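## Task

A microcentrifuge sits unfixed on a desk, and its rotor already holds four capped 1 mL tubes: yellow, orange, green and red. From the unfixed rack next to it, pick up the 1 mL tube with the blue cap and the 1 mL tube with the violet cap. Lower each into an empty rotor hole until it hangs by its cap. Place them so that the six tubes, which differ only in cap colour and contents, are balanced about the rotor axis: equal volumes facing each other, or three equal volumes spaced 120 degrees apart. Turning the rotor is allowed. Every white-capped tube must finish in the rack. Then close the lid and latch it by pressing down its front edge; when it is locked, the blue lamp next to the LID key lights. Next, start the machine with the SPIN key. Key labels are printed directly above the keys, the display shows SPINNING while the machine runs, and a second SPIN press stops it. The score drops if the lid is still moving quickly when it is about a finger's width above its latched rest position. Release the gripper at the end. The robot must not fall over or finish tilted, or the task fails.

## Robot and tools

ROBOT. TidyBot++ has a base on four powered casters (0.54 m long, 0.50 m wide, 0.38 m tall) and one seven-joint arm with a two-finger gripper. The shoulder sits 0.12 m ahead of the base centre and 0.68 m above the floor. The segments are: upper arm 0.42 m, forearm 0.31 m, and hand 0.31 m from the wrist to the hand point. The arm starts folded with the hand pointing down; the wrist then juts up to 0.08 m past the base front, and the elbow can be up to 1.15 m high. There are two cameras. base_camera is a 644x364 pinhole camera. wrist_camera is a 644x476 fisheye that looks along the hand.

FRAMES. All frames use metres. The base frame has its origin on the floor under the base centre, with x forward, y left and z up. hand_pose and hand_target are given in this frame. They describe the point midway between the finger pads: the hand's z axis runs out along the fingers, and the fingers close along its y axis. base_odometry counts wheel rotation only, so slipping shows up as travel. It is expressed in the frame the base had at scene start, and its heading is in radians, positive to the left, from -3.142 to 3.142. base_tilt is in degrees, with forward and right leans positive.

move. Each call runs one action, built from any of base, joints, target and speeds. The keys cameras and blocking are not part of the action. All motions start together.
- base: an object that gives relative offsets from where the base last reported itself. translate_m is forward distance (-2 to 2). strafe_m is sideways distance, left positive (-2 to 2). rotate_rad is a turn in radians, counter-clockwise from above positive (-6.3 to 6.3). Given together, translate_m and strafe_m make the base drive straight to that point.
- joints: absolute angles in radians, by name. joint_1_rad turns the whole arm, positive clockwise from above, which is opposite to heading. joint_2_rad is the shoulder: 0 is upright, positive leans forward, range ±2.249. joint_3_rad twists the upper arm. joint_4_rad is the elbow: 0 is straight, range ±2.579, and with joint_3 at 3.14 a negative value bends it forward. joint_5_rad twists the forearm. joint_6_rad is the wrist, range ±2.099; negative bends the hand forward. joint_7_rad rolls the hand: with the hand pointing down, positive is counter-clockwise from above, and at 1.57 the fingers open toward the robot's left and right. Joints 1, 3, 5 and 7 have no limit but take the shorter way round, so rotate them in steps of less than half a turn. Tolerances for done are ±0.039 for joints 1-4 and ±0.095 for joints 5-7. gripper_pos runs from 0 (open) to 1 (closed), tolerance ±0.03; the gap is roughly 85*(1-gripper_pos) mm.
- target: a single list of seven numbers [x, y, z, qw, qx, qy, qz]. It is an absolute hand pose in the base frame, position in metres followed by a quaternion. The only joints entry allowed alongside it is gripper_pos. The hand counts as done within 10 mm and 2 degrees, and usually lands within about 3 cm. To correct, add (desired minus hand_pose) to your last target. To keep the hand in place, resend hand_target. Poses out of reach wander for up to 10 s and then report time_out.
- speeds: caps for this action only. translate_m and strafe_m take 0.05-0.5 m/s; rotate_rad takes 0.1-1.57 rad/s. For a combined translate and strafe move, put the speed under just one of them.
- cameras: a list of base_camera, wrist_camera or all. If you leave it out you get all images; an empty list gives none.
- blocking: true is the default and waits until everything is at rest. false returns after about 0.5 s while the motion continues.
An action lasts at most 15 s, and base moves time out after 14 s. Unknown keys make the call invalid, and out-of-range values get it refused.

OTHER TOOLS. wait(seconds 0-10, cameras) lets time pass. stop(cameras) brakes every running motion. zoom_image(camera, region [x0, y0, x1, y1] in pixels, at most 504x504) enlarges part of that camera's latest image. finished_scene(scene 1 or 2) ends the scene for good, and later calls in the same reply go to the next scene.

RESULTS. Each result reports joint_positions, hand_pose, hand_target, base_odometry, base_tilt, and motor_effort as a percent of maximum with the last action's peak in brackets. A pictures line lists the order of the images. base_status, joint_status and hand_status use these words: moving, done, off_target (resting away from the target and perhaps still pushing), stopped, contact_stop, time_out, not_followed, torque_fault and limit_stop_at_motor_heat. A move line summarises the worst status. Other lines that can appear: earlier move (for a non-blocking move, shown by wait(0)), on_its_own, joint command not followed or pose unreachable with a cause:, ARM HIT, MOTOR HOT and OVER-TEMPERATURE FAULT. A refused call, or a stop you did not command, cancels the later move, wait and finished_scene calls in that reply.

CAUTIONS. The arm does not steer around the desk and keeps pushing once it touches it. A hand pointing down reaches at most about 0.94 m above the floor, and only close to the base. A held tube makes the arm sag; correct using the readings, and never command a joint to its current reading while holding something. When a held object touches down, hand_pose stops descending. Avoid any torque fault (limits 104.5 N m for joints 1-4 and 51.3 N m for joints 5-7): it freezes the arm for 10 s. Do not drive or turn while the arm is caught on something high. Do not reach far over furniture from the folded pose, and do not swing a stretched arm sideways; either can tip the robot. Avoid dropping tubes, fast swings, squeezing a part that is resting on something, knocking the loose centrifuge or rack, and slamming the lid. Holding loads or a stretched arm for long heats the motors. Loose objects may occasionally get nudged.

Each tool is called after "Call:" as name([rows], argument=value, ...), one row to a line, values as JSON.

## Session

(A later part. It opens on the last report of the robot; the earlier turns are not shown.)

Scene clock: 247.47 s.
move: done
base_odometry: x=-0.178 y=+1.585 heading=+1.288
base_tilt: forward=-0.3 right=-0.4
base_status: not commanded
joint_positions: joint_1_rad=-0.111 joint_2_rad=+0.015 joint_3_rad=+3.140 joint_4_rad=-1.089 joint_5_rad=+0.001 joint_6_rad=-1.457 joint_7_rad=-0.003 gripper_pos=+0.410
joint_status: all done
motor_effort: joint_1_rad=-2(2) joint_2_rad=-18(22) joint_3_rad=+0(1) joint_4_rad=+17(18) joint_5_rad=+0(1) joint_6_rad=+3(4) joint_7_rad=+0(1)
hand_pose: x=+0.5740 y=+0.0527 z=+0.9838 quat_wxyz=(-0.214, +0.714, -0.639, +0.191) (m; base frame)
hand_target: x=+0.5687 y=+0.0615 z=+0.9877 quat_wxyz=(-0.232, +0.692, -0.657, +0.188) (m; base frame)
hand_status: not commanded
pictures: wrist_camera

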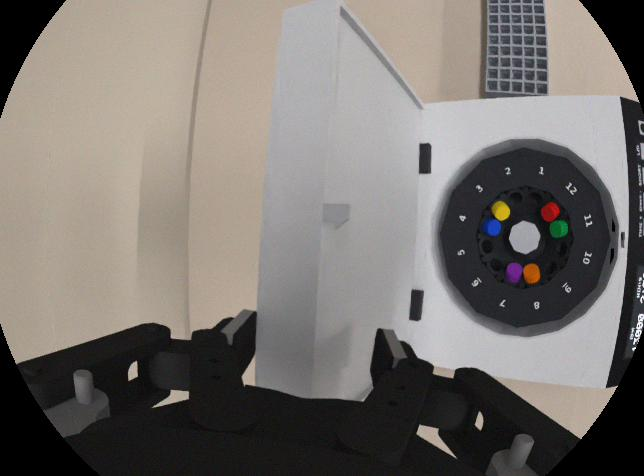

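Call:
move(joints={"joint_2_rad": -0.092, "joint_4_rad": -1.227, "joint_6_rad": -1.345}, cameras=["wrist_camera"])

Scene clock: 248.83 s.
move: done
base_odometry: x=-0.178 y=+1.585 heading=+1.288
base_tilt: forward=-0.3 right=-0.4
base_status: not commanded
joint_positions: joint_1_rad=-0.111 joint_2_rad=-0.067 joint_3_rad=+3.140 joint_4_rad=-1.199 joint_5_rad=+0.001 joint_6_rad=-1.381 joint_7_rad=-0.003 gripper_pos=+0.410
joint_status: all done
motor_effort: joint_1_rad=-1(2) joint_2_rad=-16(19) joint_3_rad=-1(1) joint_4_rad=+18(18) joint_5_rad=+0(1) joint_6_rad=+4(4) joint_7_rad=+0(1)
hand_pose: x=+0.5557 y=+0.0508 z=+0.9834 quat_wxyz=(-0.231, +0.708, -0.634, +0.206) (m; base frame)
hand_target: x=+0.5525 y=+0.0593 z=+0.9879 quat_wxyz=(-0.253, +0.686, -0.651, +0.204) (m; base frame)
hand_status: not commanded
pictures: wrist_camera

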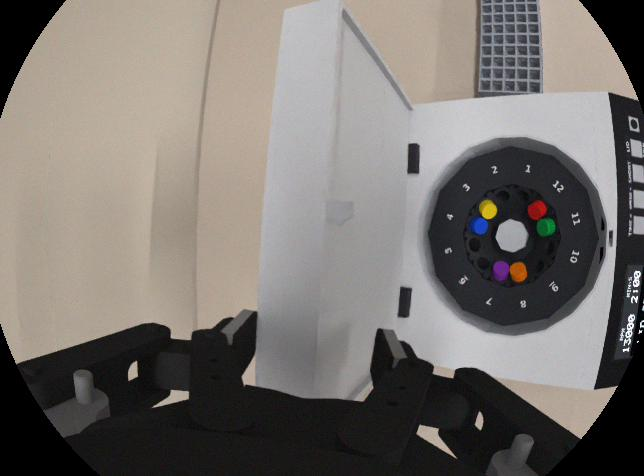

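Call:
move(joints={"joint_2_rad": -0.167, "joint_4_rad": -1.343, "joint_6_rad": -1.283}, cameras=["wrist_camera"])

Scene clock: 249.93 s.
move: done
base_odometry: x=-0.178 y=+1.585 heading=+1.288
base_tilt: forward=-0.3 right=-0.4
base_status: not commanded
joint_positions: joint_1_rad=-0.111 joint_2_rad=-0.148 joint_3_rad=+3.140 joint_4_rad=-1.311 joint_5_rad=+0.001 joint_6_rad=-1.315 joint_7_rad=-0.003 gripper_pos=+0.410
joint_status: all done
motor_effort: joint_1_rad=-1(2) joint_2_rad=-13(17) joint_3_rad=+0(1) joint_4_rad=+17(18) joint_5_rad=+0(1) joint_6_rad=+4(5) joint_7_rad=-1(1)
hand_pose: x=+0.5343 y=+0.0484 z=+0.9777 quat_wxyz=(-0.243, +0.704, -0.631, +0.217) (m; base frame)
hand_target: x=+0.5317 y=+0.0566 z=+0.9761 quat_wxyz=(-0.261, +0.684, -0.648, +0.210) (m; base frame)
hand_status: not commanded
pictures: wrist_camera

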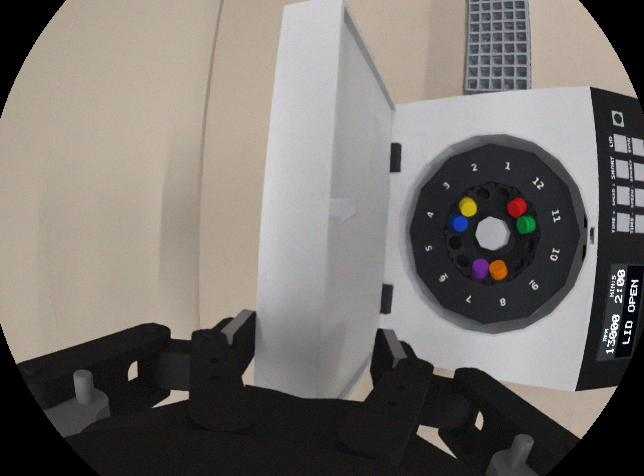

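Call:
move(joints={"joint_2_rad": -0.251, "joint_4_rad": -1.474, "joint_6_rad": -1.180}, cameras=["wrist_camera"])

Call:
move(joints={"joint_2_rad": -0.338, "joint_4_rad": -1.602, "joint_6_rad": -1.077}, cameras=["wrist_camera"])

Scene clock: 251.07 s.
move: done
base_odometry: x=-0.178 y=+1.585 heading=+1.288
base_tilt: forward=-0.4 right=-0.4
base_status: not commanded
joint_positions: joint_1_rad=-0.111 joint_2_rad=-0.230 joint_3_rad=+3.140 joint_4_rad=-1.445 joint_5_rad=+0.001 joint_6_rad=-1.219 joint_7_rad=-0.003 gripper_pos=+0.410
joint_status: all done
motor_effort: joint_1_rad=+0(2) joint_2_rad=-11(13) joint_3_rad=+0(1) joint_4_rad=+18(19) joint_5_rad=+1(1) joint_6_rad=+4(5) joint_7_rad=-1(1)
hand_pose: x=+0.5175 y=+0.0465 z=+0.9643 quat_wxyz=(-0.258, +0.699, -0.626, +0.231) (m; base frame)
hand_target: x=+0.5159 y=+0.0544 z=+0.9664 quat_wxyz=(-0.281, +0.677, -0.642, +0.227) (m; base frame)
hand_status: not commanded
pictures: wrist_camera

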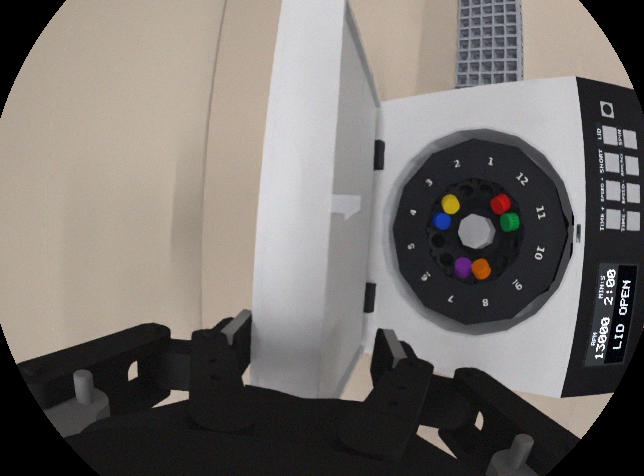

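Scene clock: 252.07 s.
move: done
base_odometry: x=-0.178 y=+1.585 heading=+1.288
base_tilt: forward=-0.4 right=-0.4
base_status: not commanded
joint_positions: joint_1_rad=-0.111 joint_2_rad=-0.316 joint_3_rad=+3.140 joint_4_rad=-1.575 joint_5_rad=+0.001 joint_6_rad=-1.119 joint_7_rad=-0.003 gripper_pos=+0.410
joint_status: all done
motor_effort: joint_1_rad=-1(2) joint_2_rad=-8(11) joint_3_rad=+0(1) joint_4_rad=+19(20) joint_5_rad=+1(1) joint_6_rad=+5(6) joint_7_rad=+0(1)
hand_pose: x=+0.5003 y=+0.0446 z=+0.9535 quat_wxyz=(-0.278, +0.691, -0.619, +0.248) (m; base frame)
hand_target: x=+0.4990 y=+0.0522 z=+0.9570 quat_wxyz=(-0.303, +0.668, -0.634, +0.245) (m; base frame)
hand_status: not commanded
pictures: wrist_camera

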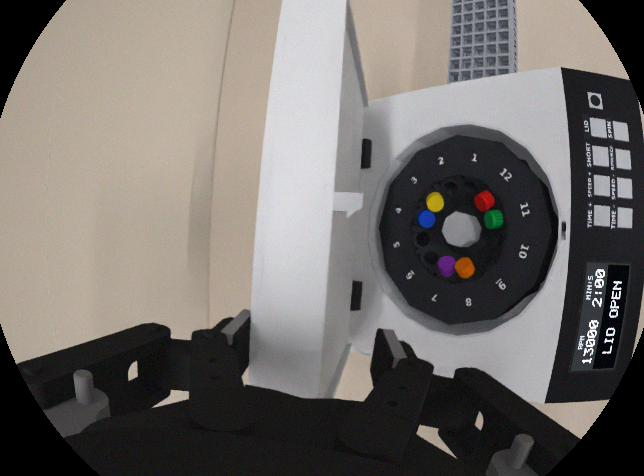

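Call:
zoom_image(camera="wrist_camera", region=[190, 240, 440, 430])

Scaled by 2.016.

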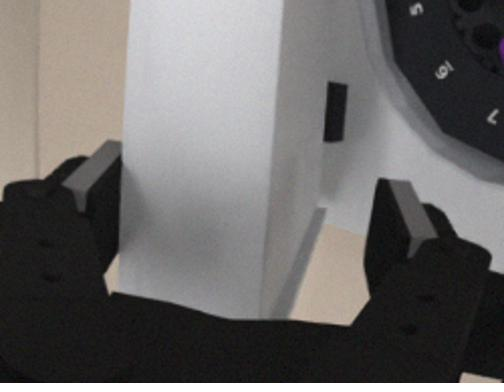

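Call:
move(joints={"joint_2_rad": -0.423, "joint_4_rad": -1.739, "joint_6_rad": -0.953}, cameras=["wrist_camera"])

Call:
move(joints={"joint_2_rad": -0.508, "joint_4_rad": -1.875, "joint_6_rad": -0.832}, cameras=["wrist_camera"])

Scene clock: 253.43 s.
move: done
base_odometry: x=-0.178 y=+1.585 heading=+1.288
base_tilt: forward=-0.3 right=-0.4
base_status: not commanded
joint_positions: joint_1_rad=-0.111 joint_2_rad=-0.402 joint_3_rad=+3.140 joint_4_rad=-1.712 joint_5_rad=+0.001 joint_6_rad=-0.995 joint_7_rad=-0.003 gripper_pos=+0.410
joint_status: all done
motor_effort: joint_1_rad=-1(2) joint_2_rad=-6(9) joint_3_rad=+0(0) joint_4_rad=+20(20) joint_5_rad=+0(1) joint_6_rad=+6(6) joint_7_rad=+0(1)
hand_pose: x=+0.4869 y=+0.0431 z=+0.9416 quat_wxyz=(-0.303, +0.681, -0.609, +0.271) (m; base frame)
hand_target: x=+0.4855 y=+0.0504 z=+0.9446 quat_wxyz=(-0.329, +0.658, -0.624, +0.265) (m; base frame)
hand_status: not commanded
pictures: wrist_camera

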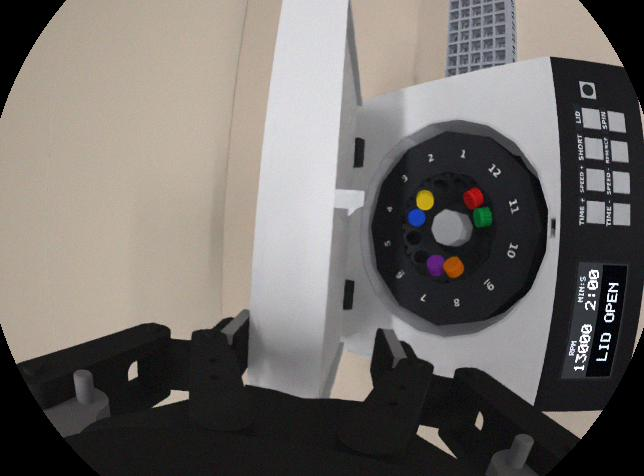

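Scene clock: 254.47 s.
move: done
base_odometry: x=-0.178 y=+1.585 heading=+1.288
base_tilt: forward=-0.4 right=-0.4
base_status: not commanded
joint_positions: joint_1_rad=-0.111 joint_2_rad=-0.486 joint_3_rad=+3.140 joint_4_rad=-1.849 joint_5_rad=+0.001 joint_6_rad=-0.875 joint_7_rad=-0.003 gripper_pos=+0.410
joint_status: all done
motor_effort: joint_1_rad=-1(2) joint_2_rad=-4(7) joint_3_rad=+0(1) joint_4_rad=+21(22) joint_5_rad=+0(1) joint_6_rad=+7(7) joint_7_rad=+0(1)
hand_pose: x=+0.4721 y=+0.0414 z=+0.9259 quat_wxyz=(-0.325, +0.670, -0.600, +0.291) (m; base frame)
hand_target: x=+0.4707 y=+0.0484 z=+0.9301 quat_wxyz=(-0.353, +0.646, -0.613, +0.285) (m; base frame)
hand_status: not commanded
pictures: wrist_camera

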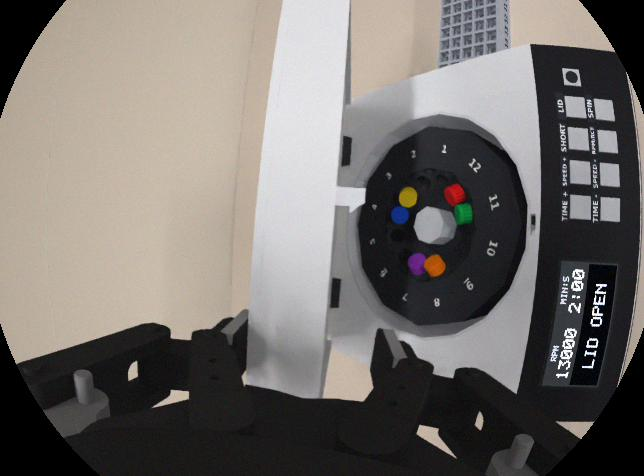

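Call:
move(joints={"joint_2_rad": -0.424, "joint_4_rad": -1.773, "joint_6_rad": -0.977}, cameras=["wrist_camera"])

Call:
zoom_image(camera="wrist_camera", region=[190, 240, 440, 430])

Scene clock: 256.27 s.
move: done
base_odometry: x=-0.178 y=+1.585 heading=+1.288
base_tilt: forward=-0.3 right=-0.4
base_status: not commanded
joint_positions: joint_1_rad=-0.111 joint_2_rad=-0.444 joint_3_rad=+3.140 joint_4_rad=-1.777 joint_5_rad=+0.001 joint_6_rad=-0.938 joint_7_rad=-0.003 gripper_pos=+0.410
joint_status: all done
motor_effort: joint_1_rad=-1(2) joint_2_rad=-5(6) joint_3_rad=+0(1) joint_4_rad=+21(22) joint_5_rad=+0(1) joint_6_rad=+7(8) joint_7_rad=+0(1)
hand_pose: x=+0.4794 y=+0.0423 z=+0.9353 quat_wxyz=(-0.314, +0.676, -0.605, +0.281) (m; base frame)
hand_target: x=+0.4759 y=+0.0491 z=+0.9211 quat_wxyz=(-0.309, +0.666, -0.632, +0.249) (m; base frame)
hand_status: not commanded
pictures: wrist_camera

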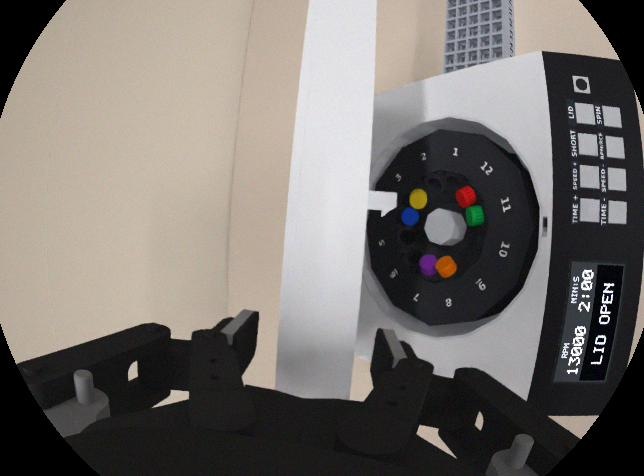

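Scaled by 2.016.

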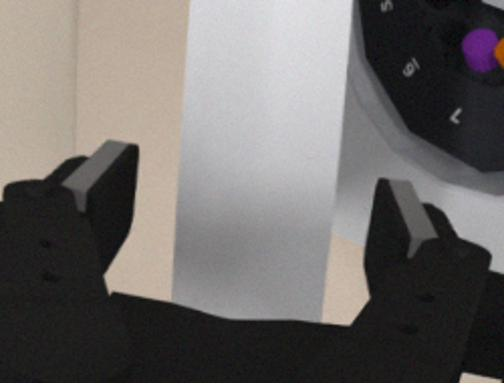

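Call:
wait(seconds=0.5, cameras=["wrist_camera"])

Call:
zoom_image(camera="wrist_camera", region=[190, 240, 440, 430])

Scene clock: 256.90 s.
base_odometry: x=-0.178 y=+1.585 heading=+1.288
base_tilt: forward=-0.4 right=-0.4
base_status: not commanded
joint_positions: joint_1_rad=-0.111 joint_2_rad=-0.444 joint_3_rad=+3.140 joint_4_rad=-1.777 joint_5_rad=+0.001 joint_6_rad=-0.938 joint_7_rad=-0.003 gripper_pos=+0.410
joint_status: all done
motor_effort: joint_1_rad=-1(2) joint_2_rad=-5(6) joint_3_rad=+0(1) joint_4_rad=+20(22) joint_5_rad=+0(1) joint_6_rad=+7(8) joint_7_rad=-1(1)
hand_pose: x=+0.4794 y=+0.0423 z=+0.9353 quat_wxyz=(-0.314, +0.676, -0.605, +0.281) (m; base frame)
hand_target: x=+0.4759 y=+0.0491 z=+0.9211 quat_wxyz=(-0.309, +0.666, -0.632, +0.249) (m; base frame)
hand_status: not commanded
wait: 0.50 s; at rest by 0.13 s
pictures: wrist_camera

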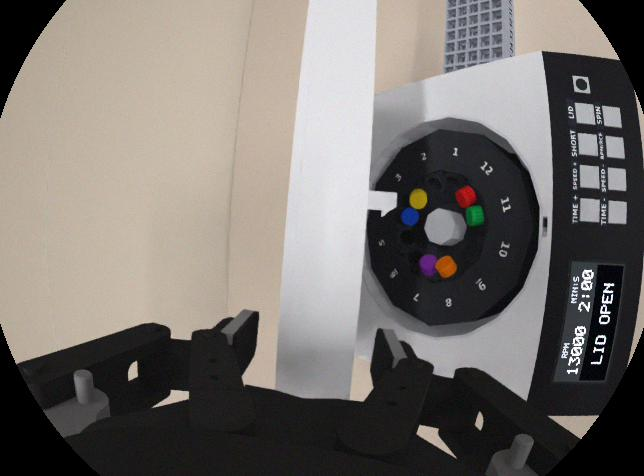

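Scaled by 2.016.

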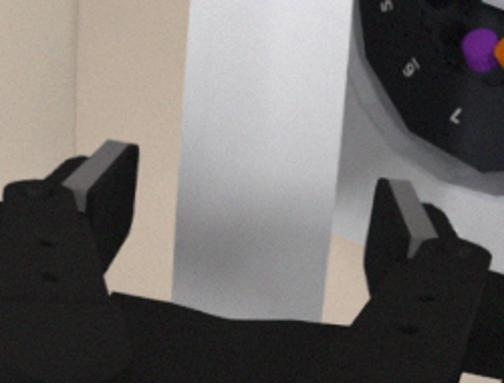

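Call:
move(joints={"joint_2_rad": -0.500, "joint_4_rad": -1.733, "joint_6_rad": -1.045, "gripper_pos": 0.3}, cameras=["wrist_camera"])

Scene clock: 259.93 s.
move: done
base_odometry: x=-0.178 y=+1.585 heading=+1.288
base_tilt: forward=-0.3 right=-0.3
base_status: not commanded
joint_positions: joint_1_rad=-0.111 joint_2_rad=-0.485 joint_3_rad=+3.140 joint_4_rad=-1.739 joint_5_rad=+0.001 joint_6_rad=-0.999 joint_7_rad=-0.003 gripper_pos=+0.300
joint_status: all done
motor_effort: joint_1_rad=-1(2) joint_2_rad=-3(7) joint_3_rad=+1(1) joint_4_rad=+20(21) joint_5_rad=+1(1) joint_6_rad=+7(7) joint_7_rad=+0(1)
hand_pose: x=+0.4607 y=+0.0402 z=+0.9558 quat_wxyz=(-0.321, +0.673, -0.602, +0.286) (m; base frame)
hand_target: x=+0.4474 y=+0.0453 z=+0.9530 quat_wxyz=(-0.326, +0.659, -0.625, +0.263) (m; base frame)
hand_status: not commanded
pictures: wrist_camera

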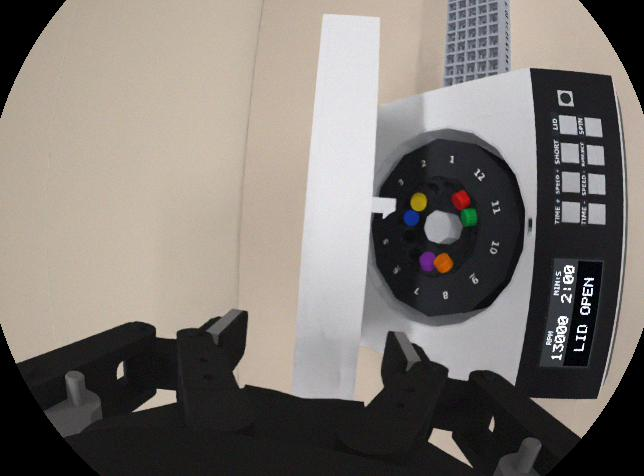

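Call:
move(joints={"joint_4_rad": -0.915, "joint_6_rad": -1.898}, cameras=[])

Call:
move(joints={"joint_1_rad": 0.074, "joint_2_rad": 0.160, "joint_4_rad": -0.780, "joint_6_rad": -2.020, "gripper_pos": 1.0}, cameras=["wrist_camera"])

Scene clock: 262.57 s.
move: done
base_odometry: x=-0.178 y=+1.585 heading=+1.288
base_tilt: forward=-0.4 right=-0.4
base_status: not commanded
joint_positions: joint_1_rad=-0.111 joint_2_rad=-0.486 joint_3_rad=+3.140 joint_4_rad=-0.926 joint_5_rad=+0.001 joint_6_rad=-1.850 joint_7_rad=-0.003 gripper_pos=+0.300
joint_status: all done
motor_effort: joint_1_rad=-1(2) joint_2_rad=+6(6) joint_3_rad=+0(0) joint_4_rad=+11(21) joint_5_rad=+1(1) joint_6_rad=+6(7) joint_7_rad=+0(1)
hand_pose: x=+0.2895 y=+0.0208 z=+1.1333 quat_wxyz=(-0.308, +0.678, -0.608, +0.275) (m; base frame)
hand_target: x=+0.2719 y=+0.0218 z=+1.1283 quat_wxyz=(-0.313, +0.664, -0.630, +0.253) (m; base frame)
hand_status: not commanded
pictures: none
No camera images: "cameras" was empty.

Scene clock: 264.63 s.
move: done
base_odometry: x=-0.178 y=+1.585 heading=+1.288
base_tilt: forward=-0.3 right=-0.4
base_status: not commanded
joint_positions: joint_1_rad=+0.051 joint_2_rad=+0.153 joint_3_rad=+3.140 joint_4_rad=-0.792 joint_5_rad=+0.001 joint_6_rad=-1.974 joint_7_rad=-0.003 gripper_pos=+0.999
joint_status: all done
motor_effort: joint_1_rad=-2(2) joint_2_rad=-21(23) joint_3_rad=+0(1) joint_4_rad=+15(16) joint_5_rad=+0(1) joint_6_rad=+2(7) joint_7_rad=+0(1)
hand_pose: x=+0.5060 y=-0.0181 z=+0.9785 quat_wxyz=(-0.077, +0.684, -0.721, +0.081) (m; base frame)
hand_target: x=+0.4952 y=-0.0265 z=+0.9764 quat_wxyz=(-0.064, +0.648, -0.756, +0.064) (m; base frame)
hand_status: not commanded
pictures: wrist_camera

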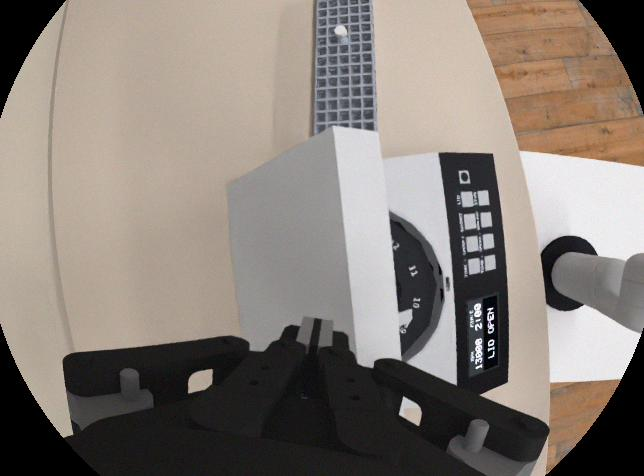

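Call:
move(joints={"joint_2_rad": 0.088, "joint_4_rad": -0.932, "joint_6_rad": -1.838}, cameras=["wrist_camera"])

Call:
move(joints={"joint_2_rad": 0.055, "joint_4_rad": -0.998, "joint_6_rad": -1.805}, cameras=["wrist_camera"])

Scene clock: 266.97 s.
move: done
base_odometry: x=-0.178 y=+1.585 heading=+1.288
base_tilt: forward=-0.4 right=-0.4
base_status: not commanded
joint_positions: joint_1_rad=+0.051 joint_2_rad=+0.117 joint_3_rad=+3.140 joint_4_rad=-0.909 joint_5_rad=+0.001 joint_6_rad=-1.877 joint_7_rad=-0.003 gripper_pos=+0.999
joint_status: all done
motor_effort: joint_1_rad=-1(2) joint_2_rad=-20(21) joint_3_rad=+0(0) joint_4_rad=+15(17) joint_5_rad=+0(1) joint_6_rad=+2(2) joint_7_rad=+0(1)
hand_pose: x=+0.5102 y=-0.0183 z=+0.9601 quat_wxyz=(-0.082, +0.683, -0.720, +0.086) (m; base frame)
hand_target: x=+0.5100 y=-0.0276 z=+0.9666 quat_wxyz=(-0.100, +0.644, -0.752, +0.100) (m; base frame)
hand_status: not commanded
pictures: wrist_camera

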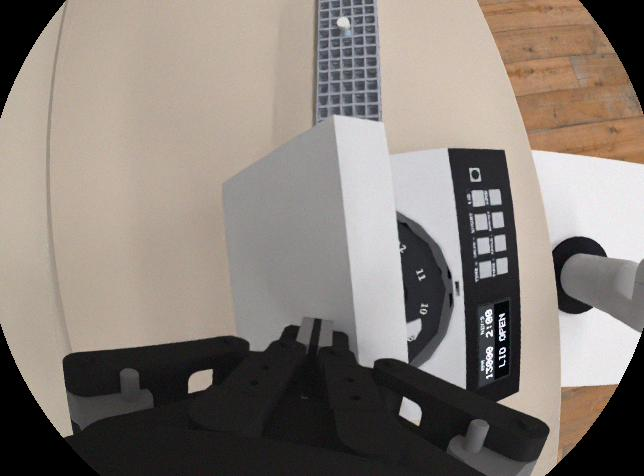

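Scene clock: 267.77 s.
move: done
base_odometry: x=-0.178 y=+1.585 heading=+1.288
base_tilt: forward=-0.4 right=-0.3
base_status: not commanded
joint_positions: joint_1_rad=+0.051 joint_2_rad=+0.083 joint_3_rad=+3.140 joint_4_rad=-0.975 joint_5_rad=+0.001 joint_6_rad=-1.845 joint_7_rad=-0.003 gripper_pos=+0.999
joint_status: all done
motor_effort: joint_1_rad=-1(1) joint_2_rad=-19(20) joint_3_rad=+0(0) joint_4_rad=+16(16) joint_5_rad=+0(0) joint_6_rad=+2(2) joint_7_rad=-1(1)
hand_pose: x=+0.5010 y=-0.0178 z=+0.9529 quat_wxyz=(-0.082, +0.683, -0.720, +0.086) (m; base frame)
hand_target: x=+0.5014 y=-0.0270 z=+0.9587 quat_wxyz=(-0.100, +0.644, -0.752, +0.100) (m; base frame)
hand_status: not commanded
pictures: wrist_camera

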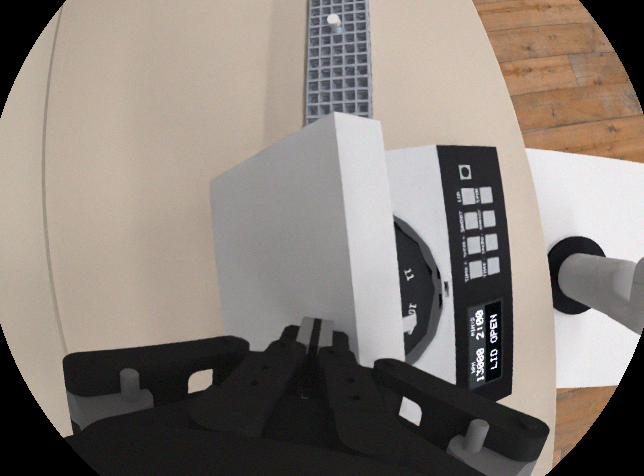

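Call:
move(joints={"joint_2_rad": 0.038, "joint_4_rad": -1.03, "joint_6_rad": -1.79}, cameras=["wrist_camera"])

Call:
move(joints={"joint_2_rad": 0.022, "joint_4_rad": -1.062, "joint_6_rad": -1.772}, cameras=["wrist_camera"])

Scene clock: 269.47 s.
move: done
base_odometry: x=-0.178 y=+1.585 heading=+1.288
base_tilt: forward=-0.4 right=-0.4
base_status: not commanded
joint_positions: joint_1_rad=+0.051 joint_2_rad=+0.066 joint_3_rad=+3.140 joint_4_rad=-1.008 joint_5_rad=+0.001 joint_6_rad=-1.828 joint_7_rad=-0.003 gripper_pos=+0.999
joint_status: all done
motor_effort: joint_1_rad=-1(2) joint_2_rad=-19(19) joint_3_rad=+0(0) joint_4_rad=+16(17) joint_5_rad=+1(1) joint_6_rad=+2(2) joint_7_rad=+0(1)
hand_pose: x=+0.4964 y=-0.0176 z=+0.9488 quat_wxyz=(-0.082, +0.683, -0.720, +0.086) (m; base frame)
hand_target: x=+0.4966 y=-0.0266 z=+0.9549 quat_wxyz=(-0.100, +0.644, -0.752, +0.100) (m; base frame)
hand_status: not commanded
pictures: wrist_camera

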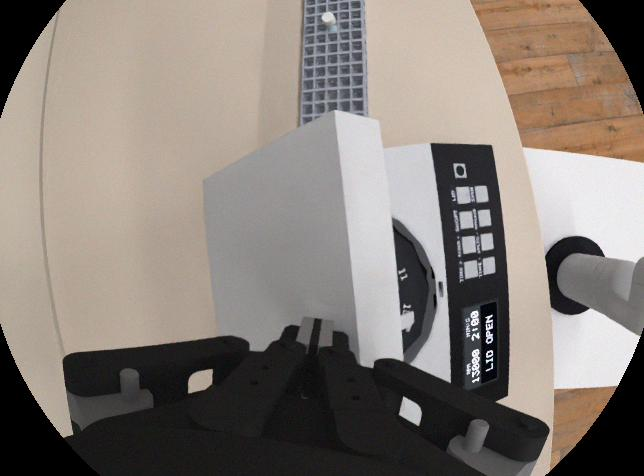

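Scene clock: 270.10 s.
move: done
base_odometry: x=-0.178 y=+1.585 heading=+1.288
base_tilt: forward=-0.3 right=-0.4
base_status: not commanded
joint_positions: joint_1_rad=+0.051 joint_2_rad=+0.050 joint_3_rad=+3.140 joint_4_rad=-1.040 joint_5_rad=+0.001 joint_6_rad=-1.810 joint_7_rad=-0.003 gripper_pos=+0.999
joint_status: all done
motor_effort: joint_1_rad=-1(2) joint_2_rad=-18(19) joint_3_rad=+0(0) joint_4_rad=+16(16) joint_5_rad=+0(1) joint_6_rad=+2(3) joint_7_rad=-1(1)
hand_pose: x=+0.4926 y=-0.0174 z=+0.9451 quat_wxyz=(-0.083, +0.683, -0.720, +0.087) (m; base frame)
hand_target: x=+0.4929 y=-0.0264 z=+0.9508 quat_wxyz=(-0.101, +0.644, -0.752, +0.100) (m; base frame)
hand_status: not commanded
pictures: wrist_camera

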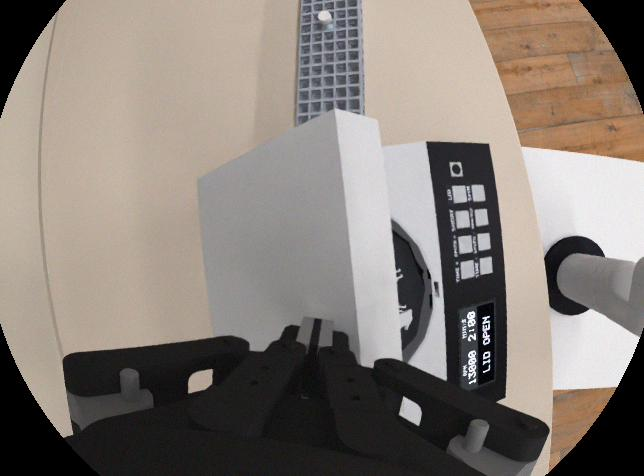

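Call:
move(joints={"joint_2_rad": 0.002, "joint_4_rad": -1.107, "joint_6_rad": -1.747}, cameras=["wrist_camera"])

Call:
move(joints={"joint_2_rad": -0.018, "joint_4_rad": -1.152, "joint_6_rad": -1.722}, cameras=["wrist_camera"])

Scene clock: 271.03 s.
move: done
base_odometry: x=-0.178 y=+1.585 heading=+1.288
base_tilt: forward=-0.4 right=-0.4
base_status: not commanded
joint_positions: joint_1_rad=+0.051 joint_2_rad=+0.030 joint_3_rad=+3.140 joint_4_rad=-1.085 joint_5_rad=+0.001 joint_6_rad=-1.786 joint_7_rad=-0.003 gripper_pos=+0.999
joint_status: all done
motor_effort: joint_1_rad=-1(2) joint_2_rad=-18(19) joint_3_rad=+0(0) joint_4_rad=+17(17) joint_5_rad=+0(1) joint_6_rad=+2(2) joint_7_rad=+0(1)
hand_pose: x=+0.4875 y=-0.0171 z=+0.9383 quat_wxyz=(-0.082, +0.683, -0.720, +0.087) (m; base frame)
hand_target: x=+0.4881 y=-0.0260 z=+0.9440 quat_wxyz=(-0.101, +0.644, -0.752, +0.100) (m; base frame)
hand_status: not commanded
pictures: wrist_camera

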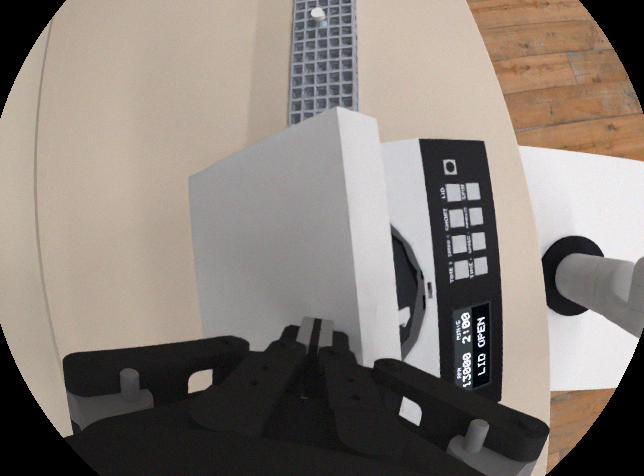

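Scene clock: 271.73 s.
move: done
base_odometry: x=-0.178 y=+1.585 heading=+1.288
base_tilt: forward=-0.4 right=-0.4
base_status: not commanded
joint_positions: joint_1_rad=+0.051 joint_2_rad=+0.010 joint_3_rad=+3.140 joint_4_rad=-1.130 joint_5_rad=+0.001 joint_6_rad=-1.762 joint_7_rad=-0.003 gripper_pos=+0.999
joint_status: all done
motor_effort: joint_1_rad=-1(2) joint_2_rad=-17(18) joint_3_rad=+0(1) joint_4_rad=+17(18) joint_5_rad=+0(1) joint_6_rad=+2(2) joint_7_rad=+0(1)
hand_pose: x=+0.4822 y=-0.0169 z=+0.9313 quat_wxyz=(-0.082, +0.683, -0.720, +0.087) (m; base frame)
hand_target: x=+0.4831 y=-0.0256 z=+0.9368 quat_wxyz=(-0.101, +0.644, -0.752, +0.100) (m; base frame)
hand_status: not commanded
pictures: wrist_camera

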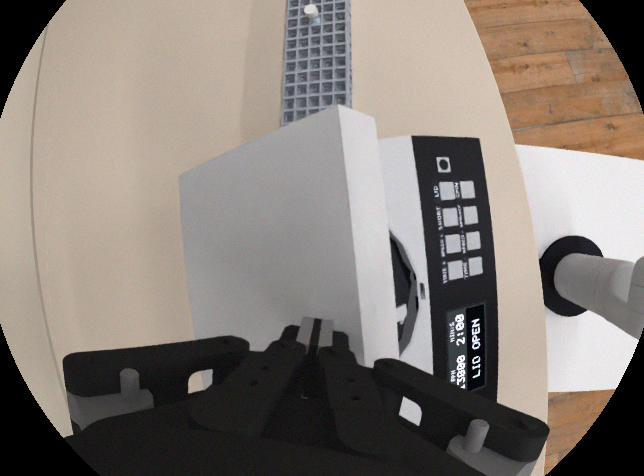

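Call:
move(joints={"joint_2_rad": -0.0375, "joint_4_rad": -1.196, "joint_6_rad": -1.696}, cameras=["wrist_camera"])

Call:
move(joints={"joint_2_rad": -0.055, "joint_4_rad": -1.24, "joint_6_rad": -1.669}, cameras=["wrist_camera"])

Scene clock: 272.60 s.
move: done
base_odometry: x=-0.178 y=+1.585 heading=+1.288
base_tilt: forward=-0.4 right=-0.3
base_status: not commanded
joint_positions: joint_1_rad=+0.051 joint_2_rad=-0.010 joint_3_rad=+3.140 joint_4_rad=-1.175 joint_5_rad=+0.001 joint_6_rad=-1.736 joint_7_rad=-0.003 gripper_pos=+0.999
joint_status: all done
motor_effort: joint_1_rad=-1(2) joint_2_rad=-16(18) joint_3_rad=+0(0) joint_4_rad=+16(17) joint_5_rad=+0(1) joint_6_rad=+2(3) joint_7_rad=-1(1)
hand_pose: x=+0.4776 y=-0.0166 z=+0.9243 quat_wxyz=(-0.083, +0.683, -0.720, +0.087) (m; base frame)
hand_target: x=+0.4785 y=-0.0253 z=+0.9297 quat_wxyz=(-0.101, +0.644, -0.752, +0.101) (m; base frame)
hand_status: not commanded
pictures: wrist_camera

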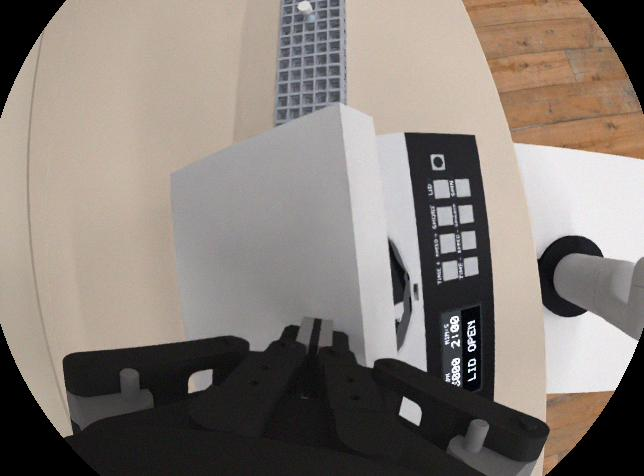

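Scene clock: 273.30 s.
move: done
base_odometry: x=-0.178 y=+1.585 heading=+1.288
base_tilt: forward=-0.4 right=-0.3
base_status: not commanded
joint_positions: joint_1_rad=+0.051 joint_2_rad=-0.027 joint_3_rad=+3.140 joint_4_rad=-1.219 joint_5_rad=+0.001 joint_6_rad=-1.709 joint_7_rad=-0.003 gripper_pos=+0.999
joint_status: all done
motor_effort: joint_1_rad=-1(2) joint_2_rad=-16(17) joint_3_rad=+0(0) joint_4_rad=+17(18) joint_5_rad=+0(1) joint_6_rad=+2(2) joint_7_rad=-1(1)
hand_pose: x=+0.4735 y=-0.0164 z=+0.9164 quat_wxyz=(-0.083, +0.683, -0.720, +0.087) (m; base frame)
hand_target: x=+0.4745 y=-0.0250 z=+0.9217 quat_wxyz=(-0.102, +0.644, -0.752, +0.101) (m; base frame)
hand_status: not commanded
pictures: wrist_camera

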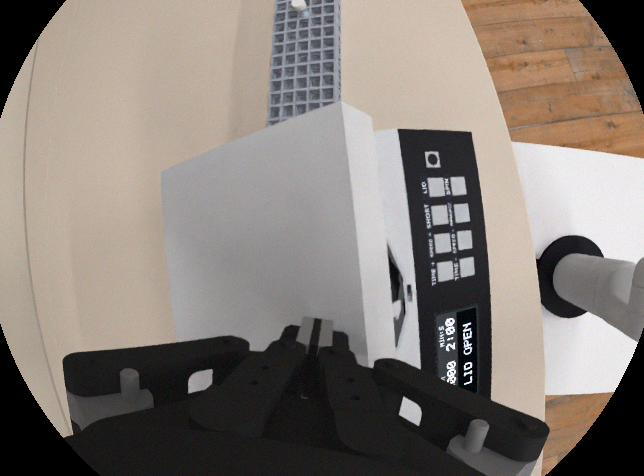

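Call:
move(joints={"joint_2_rad": -0.063, "joint_4_rad": -1.262, "joint_6_rad": -1.656}, cameras=["wrist_camera"])

Call:
move(joints={"joint_2_rad": -0.071, "joint_4_rad": -1.284, "joint_6_rad": -1.642}, cameras=["wrist_camera"])

Scene clock: 274.07 s.
move: done
base_odometry: x=-0.178 y=+1.585 heading=+1.288
base_tilt: forward=-0.4 right=-0.4
base_status: not commanded
joint_positions: joint_1_rad=+0.051 joint_2_rad=-0.035 joint_3_rad=+3.140 joint_4_rad=-1.241 joint_5_rad=+0.001 joint_6_rad=-1.696 joint_7_rad=-0.003 gripper_pos=+0.999
joint_status: all done
motor_effort: joint_1_rad=-1(2) joint_2_rad=-16(17) joint_3_rad=+0(1) joint_4_rad=+17(18) joint_5_rad=+0(1) joint_6_rad=+1(2) joint_7_rad=-1(1)
hand_pose: x=+0.4715 y=-0.0163 z=+0.9121 quat_wxyz=(-0.082, +0.683, -0.720, +0.087) (m; base frame)
hand_target: x=+0.4725 y=-0.0249 z=+0.9173 quat_wxyz=(-0.101, +0.644, -0.752, +0.101) (m; base frame)
hand_status: not commanded
pictures: wrist_camera

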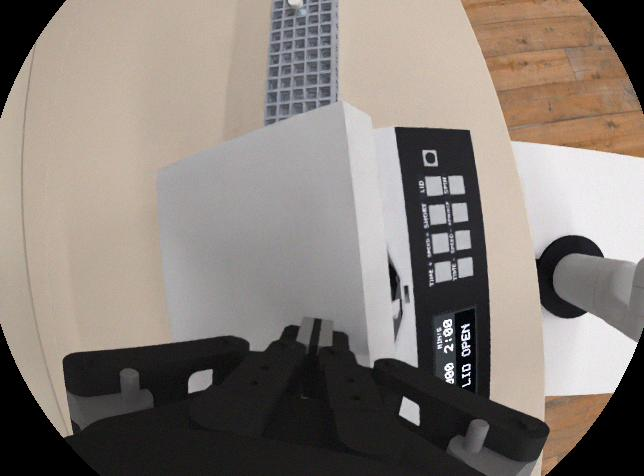

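Scene clock: 274.67 s.
move: done
base_odometry: x=-0.178 y=+1.585 heading=+1.288
base_tilt: forward=-0.4 right=-0.4
base_status: not commanded
joint_positions: joint_1_rad=+0.051 joint_2_rad=-0.043 joint_3_rad=+3.140 joint_4_rad=-1.263 joint_5_rad=+0.001 joint_6_rad=-1.681 joint_7_rad=-0.003 gripper_pos=+0.999
joint_status: all done
motor_effort: joint_1_rad=-1(2) joint_2_rad=-16(16) joint_3_rad=+0(0) joint_4_rad=+17(17) joint_5_rad=+0(1) joint_6_rad=+2(2) joint_7_rad=-1(1)
hand_pose: x=+0.4698 y=-0.0162 z=+0.9079 quat_wxyz=(-0.082, +0.683, -0.720, +0.087) (m; base frame)
hand_target: x=+0.4707 y=-0.0247 z=+0.9130 quat_wxyz=(-0.101, +0.644, -0.752, +0.101) (m; base frame)
hand_status: not commanded
pictures: wrist_camera

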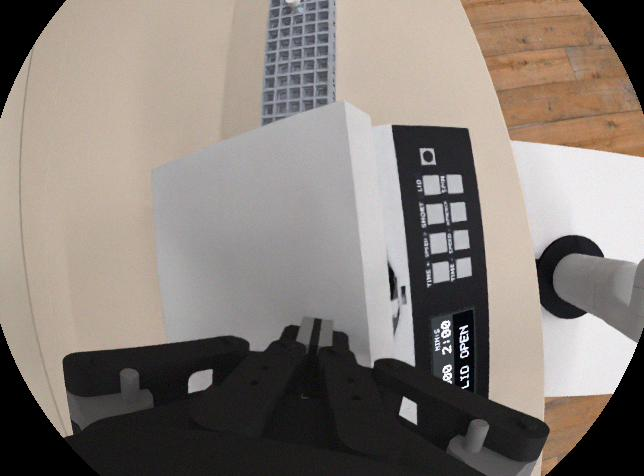

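Call:
move(joints={"joint_2_rad": -0.077, "joint_4_rad": -1.3, "joint_6_rad": -1.632}, cameras=["wrist_camera"])

Call:
move(joints={"joint_2_rad": -0.082, "joint_4_rad": -1.316, "joint_6_rad": -1.622}, cameras=["wrist_camera"])

Scene clock: 275.37 s.
move: done
base_odometry: x=-0.178 y=+1.585 heading=+1.288
base_tilt: forward=-0.3 right=-0.3
base_status: not commanded
joint_positions: joint_1_rad=+0.051 joint_2_rad=-0.049 joint_3_rad=+3.140 joint_4_rad=-1.279 joint_5_rad=+0.001 joint_6_rad=-1.672 joint_7_rad=-0.003 gripper_pos=+0.999
joint_status: all done
motor_effort: joint_1_rad=-1(2) joint_2_rad=-15(16) joint_3_rad=+0(0) joint_4_rad=+17(17) joint_5_rad=+0(1) joint_6_rad=+2(2) joint_7_rad=+0(1)
hand_pose: x=+0.4684 y=-0.0162 z=+0.9048 quat_wxyz=(-0.082, +0.683, -0.720, +0.087) (m; base frame)
hand_target: x=+0.4693 y=-0.0246 z=+0.9099 quat_wxyz=(-0.101, +0.644, -0.752, +0.101) (m; base frame)
hand_status: not commanded
pictures: wrist_camera

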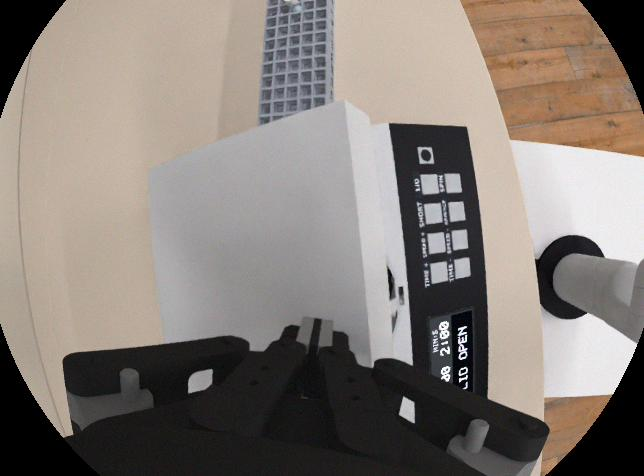

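Scene clock: 275.93 s.
move: done
base_odometry: x=-0.178 y=+1.585 heading=+1.288
base_tilt: forward=-0.4 right=-0.4
base_status: not commanded
joint_positions: joint_1_rad=+0.051 joint_2_rad=-0.054 joint_3_rad=+3.140 joint_4_rad=-1.294 joint_5_rad=+0.001 joint_6_rad=-1.662 joint_7_rad=-0.003 gripper_pos=+0.999
joint_status: all done
motor_effort: joint_1_rad=-1(2) joint_2_rad=-15(16) joint_3_rad=+0(0) joint_4_rad=+17(18) joint_5_rad=+0(1) joint_6_rad=+1(2) joint_7_rad=+0(1)
hand_pose: x=+0.4672 y=-0.0161 z=+0.9015 quat_wxyz=(-0.082, +0.683, -0.720, +0.087) (m; base frame)
hand_target: x=+0.4681 y=-0.0245 z=+0.9064 quat_wxyz=(-0.101, +0.644, -0.752, +0.100) (m; base frame)
hand_status: not commanded
pictures: wrist_camera

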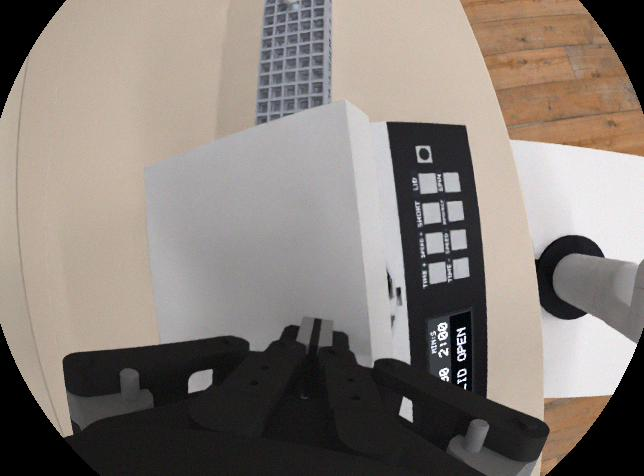

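Call:
move(joints={"joint_2_rad": -0.088, "joint_4_rad": -1.332, "joint_6_rad": -1.611}, cameras=["wrist_camera"])

Call:
move(joints={"joint_2_rad": -0.0915, "joint_4_rad": -1.343, "joint_6_rad": -1.603}, cameras=["wrist_camera"])

Scene clock: 276.67 s.
move: done
base_odometry: x=-0.178 y=+1.585 heading=+1.288
base_tilt: forward=-0.4 right=-0.4
base_status: not commanded
joint_positions: joint_1_rad=+0.051 joint_2_rad=-0.060 joint_3_rad=+3.140 joint_4_rad=-1.311 joint_5_rad=+0.001 joint_6_rad=-1.650 joint_7_rad=-0.003 gripper_pos=+0.999
joint_status: all done
motor_effort: joint_1_rad=-1(1) joint_2_rad=-15(15) joint_3_rad=+0(0) joint_4_rad=+17(18) joint_5_rad=+1(1) joint_6_rad=+2(2) joint_7_rad=+0(1)
hand_pose: x=+0.4660 y=-0.0160 z=+0.8983 quat_wxyz=(-0.082, +0.683, -0.720, +0.087) (m; base frame)
hand_target: x=+0.4669 y=-0.0244 z=+0.9033 quat_wxyz=(-0.101, +0.644, -0.752, +0.101) (m; base frame)
hand_status: not commanded
pictures: wrist_camera

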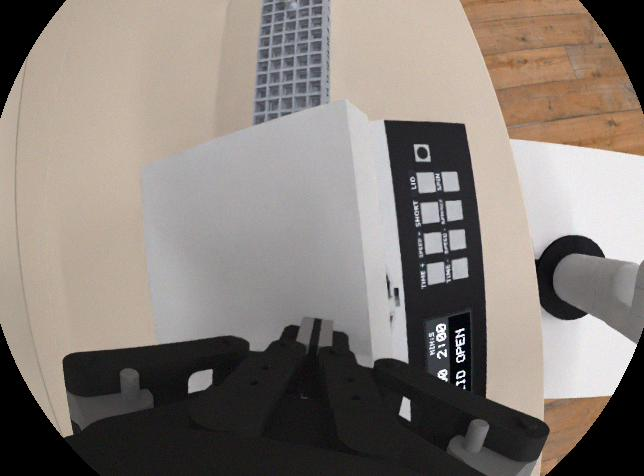

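Scene clock: 277.20 s.
move: done
base_odometry: x=-0.178 y=+1.585 heading=+1.288
base_tilt: forward=-0.4 right=-0.4
base_status: not commanded
joint_positions: joint_1_rad=+0.051 joint_2_rad=-0.063 joint_3_rad=+3.140 joint_4_rad=-1.321 joint_5_rad=+0.001 joint_6_rad=-1.643 joint_7_rad=-0.003 gripper_pos=+0.999
joint_status: all done
motor_effort: joint_1_rad=-1(1) joint_2_rad=-15(16) joint_3_rad=+0(0) joint_4_rad=+17(18) joint_5_rad=+0(1) joint_6_rad=+2(3) joint_7_rad=+0(1)
hand_pose: x=+0.4655 y=-0.0160 z=+0.8962 quat_wxyz=(-0.083, +0.683, -0.720, +0.087) (m; base frame)
hand_target: x=+0.4663 y=-0.0244 z=+0.9009 quat_wxyz=(-0.101, +0.644, -0.752, +0.101) (m; base frame)
hand_status: not commanded
pictures: wrist_camera

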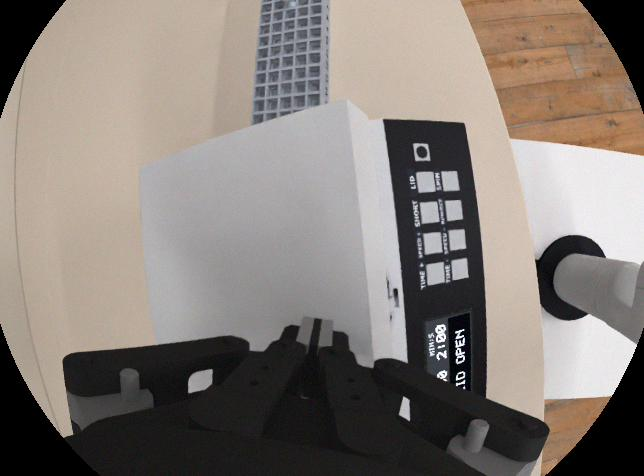

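Call:
zoom_image(camera="wrist_camera", region=[330, 100, 490, 380])

Scaled by 1.800.

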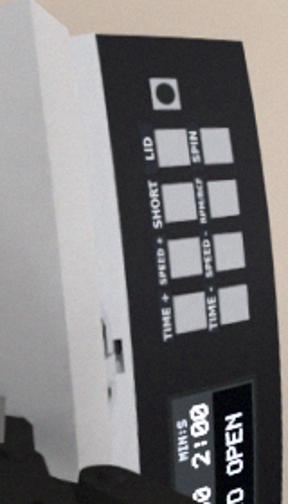

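Call:
move(joints={"joint_2_rad": -0.095, "joint_4_rad": -1.3545, "joint_6_rad": -1.5955}, cameras=["wrist_camera"])

Call:
move(joints={"joint_2_rad": -0.0985, "joint_4_rad": -1.3655, "joint_6_rad": -1.588}, cameras=["wrist_camera"])

Scene clock: 277.93 s.
move: done
base_odometry: x=-0.178 y=+1.585 heading=+1.288
base_tilt: forward=-0.3 right=-0.4
base_status: not commanded
joint_positions: joint_1_rad=+0.051 joint_2_rad=-0.067 joint_3_rad=+3.140 joint_4_rad=-1.333 joint_5_rad=+0.001 joint_6_rad=-1.635 joint_7_rad=-0.003 gripper_pos=+0.999
joint_status: all done
motor_effort: joint_1_rad=+0(2) joint_2_rad=-15(16) joint_3_rad=+0(0) joint_4_rad=+17(18) joint_5_rad=+0(1) joint_6_rad=+1(3) joint_7_rad=-1(1)
hand_pose: x=+0.4646 y=-0.0160 z=+0.8937 quat_wxyz=(-0.082, +0.683, -0.720, +0.087) (m; base frame)
hand_target: x=+0.4655 y=-0.0243 z=+0.8984 quat_wxyz=(-0.101, +0.644, -0.752, +0.101) (m; base frame)
hand_status: not commanded
pictures: wrist_camera

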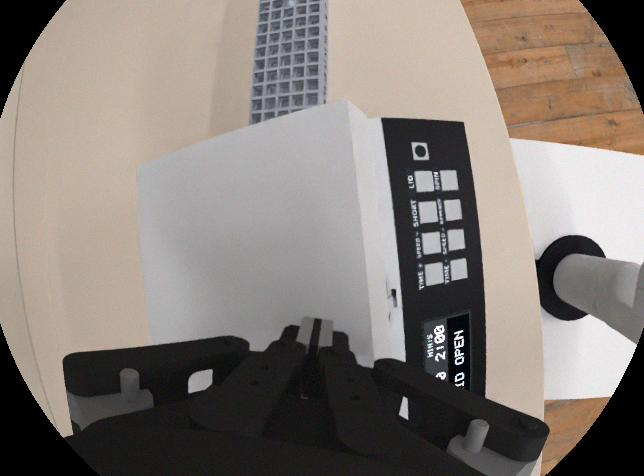

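Scene clock: 278.47 s.
move: done
base_odometry: x=-0.178 y=+1.585 heading=+1.288
base_tilt: forward=-0.4 right=-0.4
base_status: not commanded
joint_positions: joint_1_rad=+0.051 joint_2_rad=-0.070 joint_3_rad=+3.140 joint_4_rad=-1.343 joint_5_rad=+0.001 joint_6_rad=-1.628 joint_7_rad=-0.003 gripper_pos=+0.999
joint_status: all done
motor_effort: joint_1_rad=-1(1) joint_2_rad=-15(15) joint_3_rad=+0(0) joint_4_rad=+17(18) joint_5_rad=+1(1) joint_6_rad=+2(2) joint_7_rad=+0(1)
hand_pose: x=+0.4639 y=-0.0159 z=+0.8913 quat_wxyz=(-0.082, +0.683, -0.720, +0.087) (m; base frame)
hand_target: x=+0.4647 y=-0.0243 z=+0.8960 quat_wxyz=(-0.101, +0.644, -0.752, +0.101) (m; base frame)
hand_status: not commanded
pictures: wrist_camera

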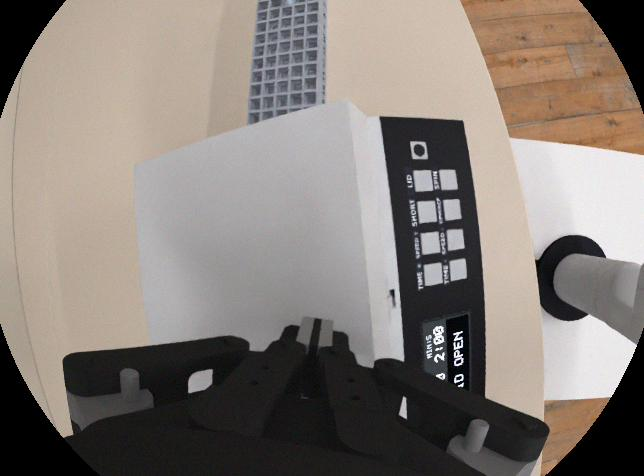

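Call:
move(joints={"joint_2_rad": -0.102, "joint_4_rad": -1.377, "joint_6_rad": -1.58}, cameras=["wrist_camera"])

Call:
zoom_image(camera="wrist_camera", region=[330, 100, 490, 400])

Scene clock: 279.13 s.
move: done
base_odometry: x=-0.178 y=+1.585 heading=+1.288
base_tilt: forward=-0.4 right=-0.4
base_status: not commanded
joint_positions: joint_1_rad=+0.051 joint_2_rad=-0.074 joint_3_rad=+3.140 joint_4_rad=-1.355 joint_5_rad=+0.001 joint_6_rad=-1.620 joint_7_rad=-0.003 gripper_pos=+0.999
joint_status: all done
motor_effort: joint_1_rad=-1(1) joint_2_rad=-15(15) joint_3_rad=+0(0) joint_4_rad=+18(19) joint_5_rad=+0(1) joint_6_rad=+2(2) joint_7_rad=+0(1)
hand_pose: x=+0.4631 y=-0.0159 z=+0.8888 quat_wxyz=(-0.082, +0.683, -0.720, +0.087) (m; base frame)
hand_target: x=+0.4640 y=-0.0242 z=+0.8934 quat_wxyz=(-0.101, +0.644, -0.752, +0.101) (m; base frame)
hand_status: not commanded
pictures: wrist_camera

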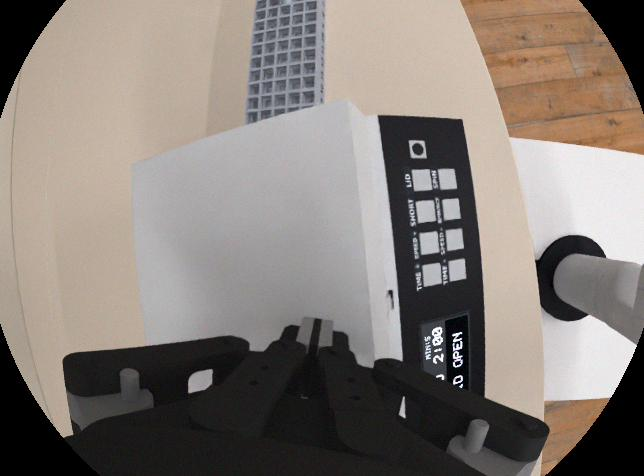

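Scaled by 1.680.

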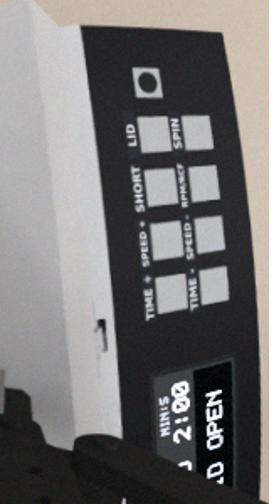

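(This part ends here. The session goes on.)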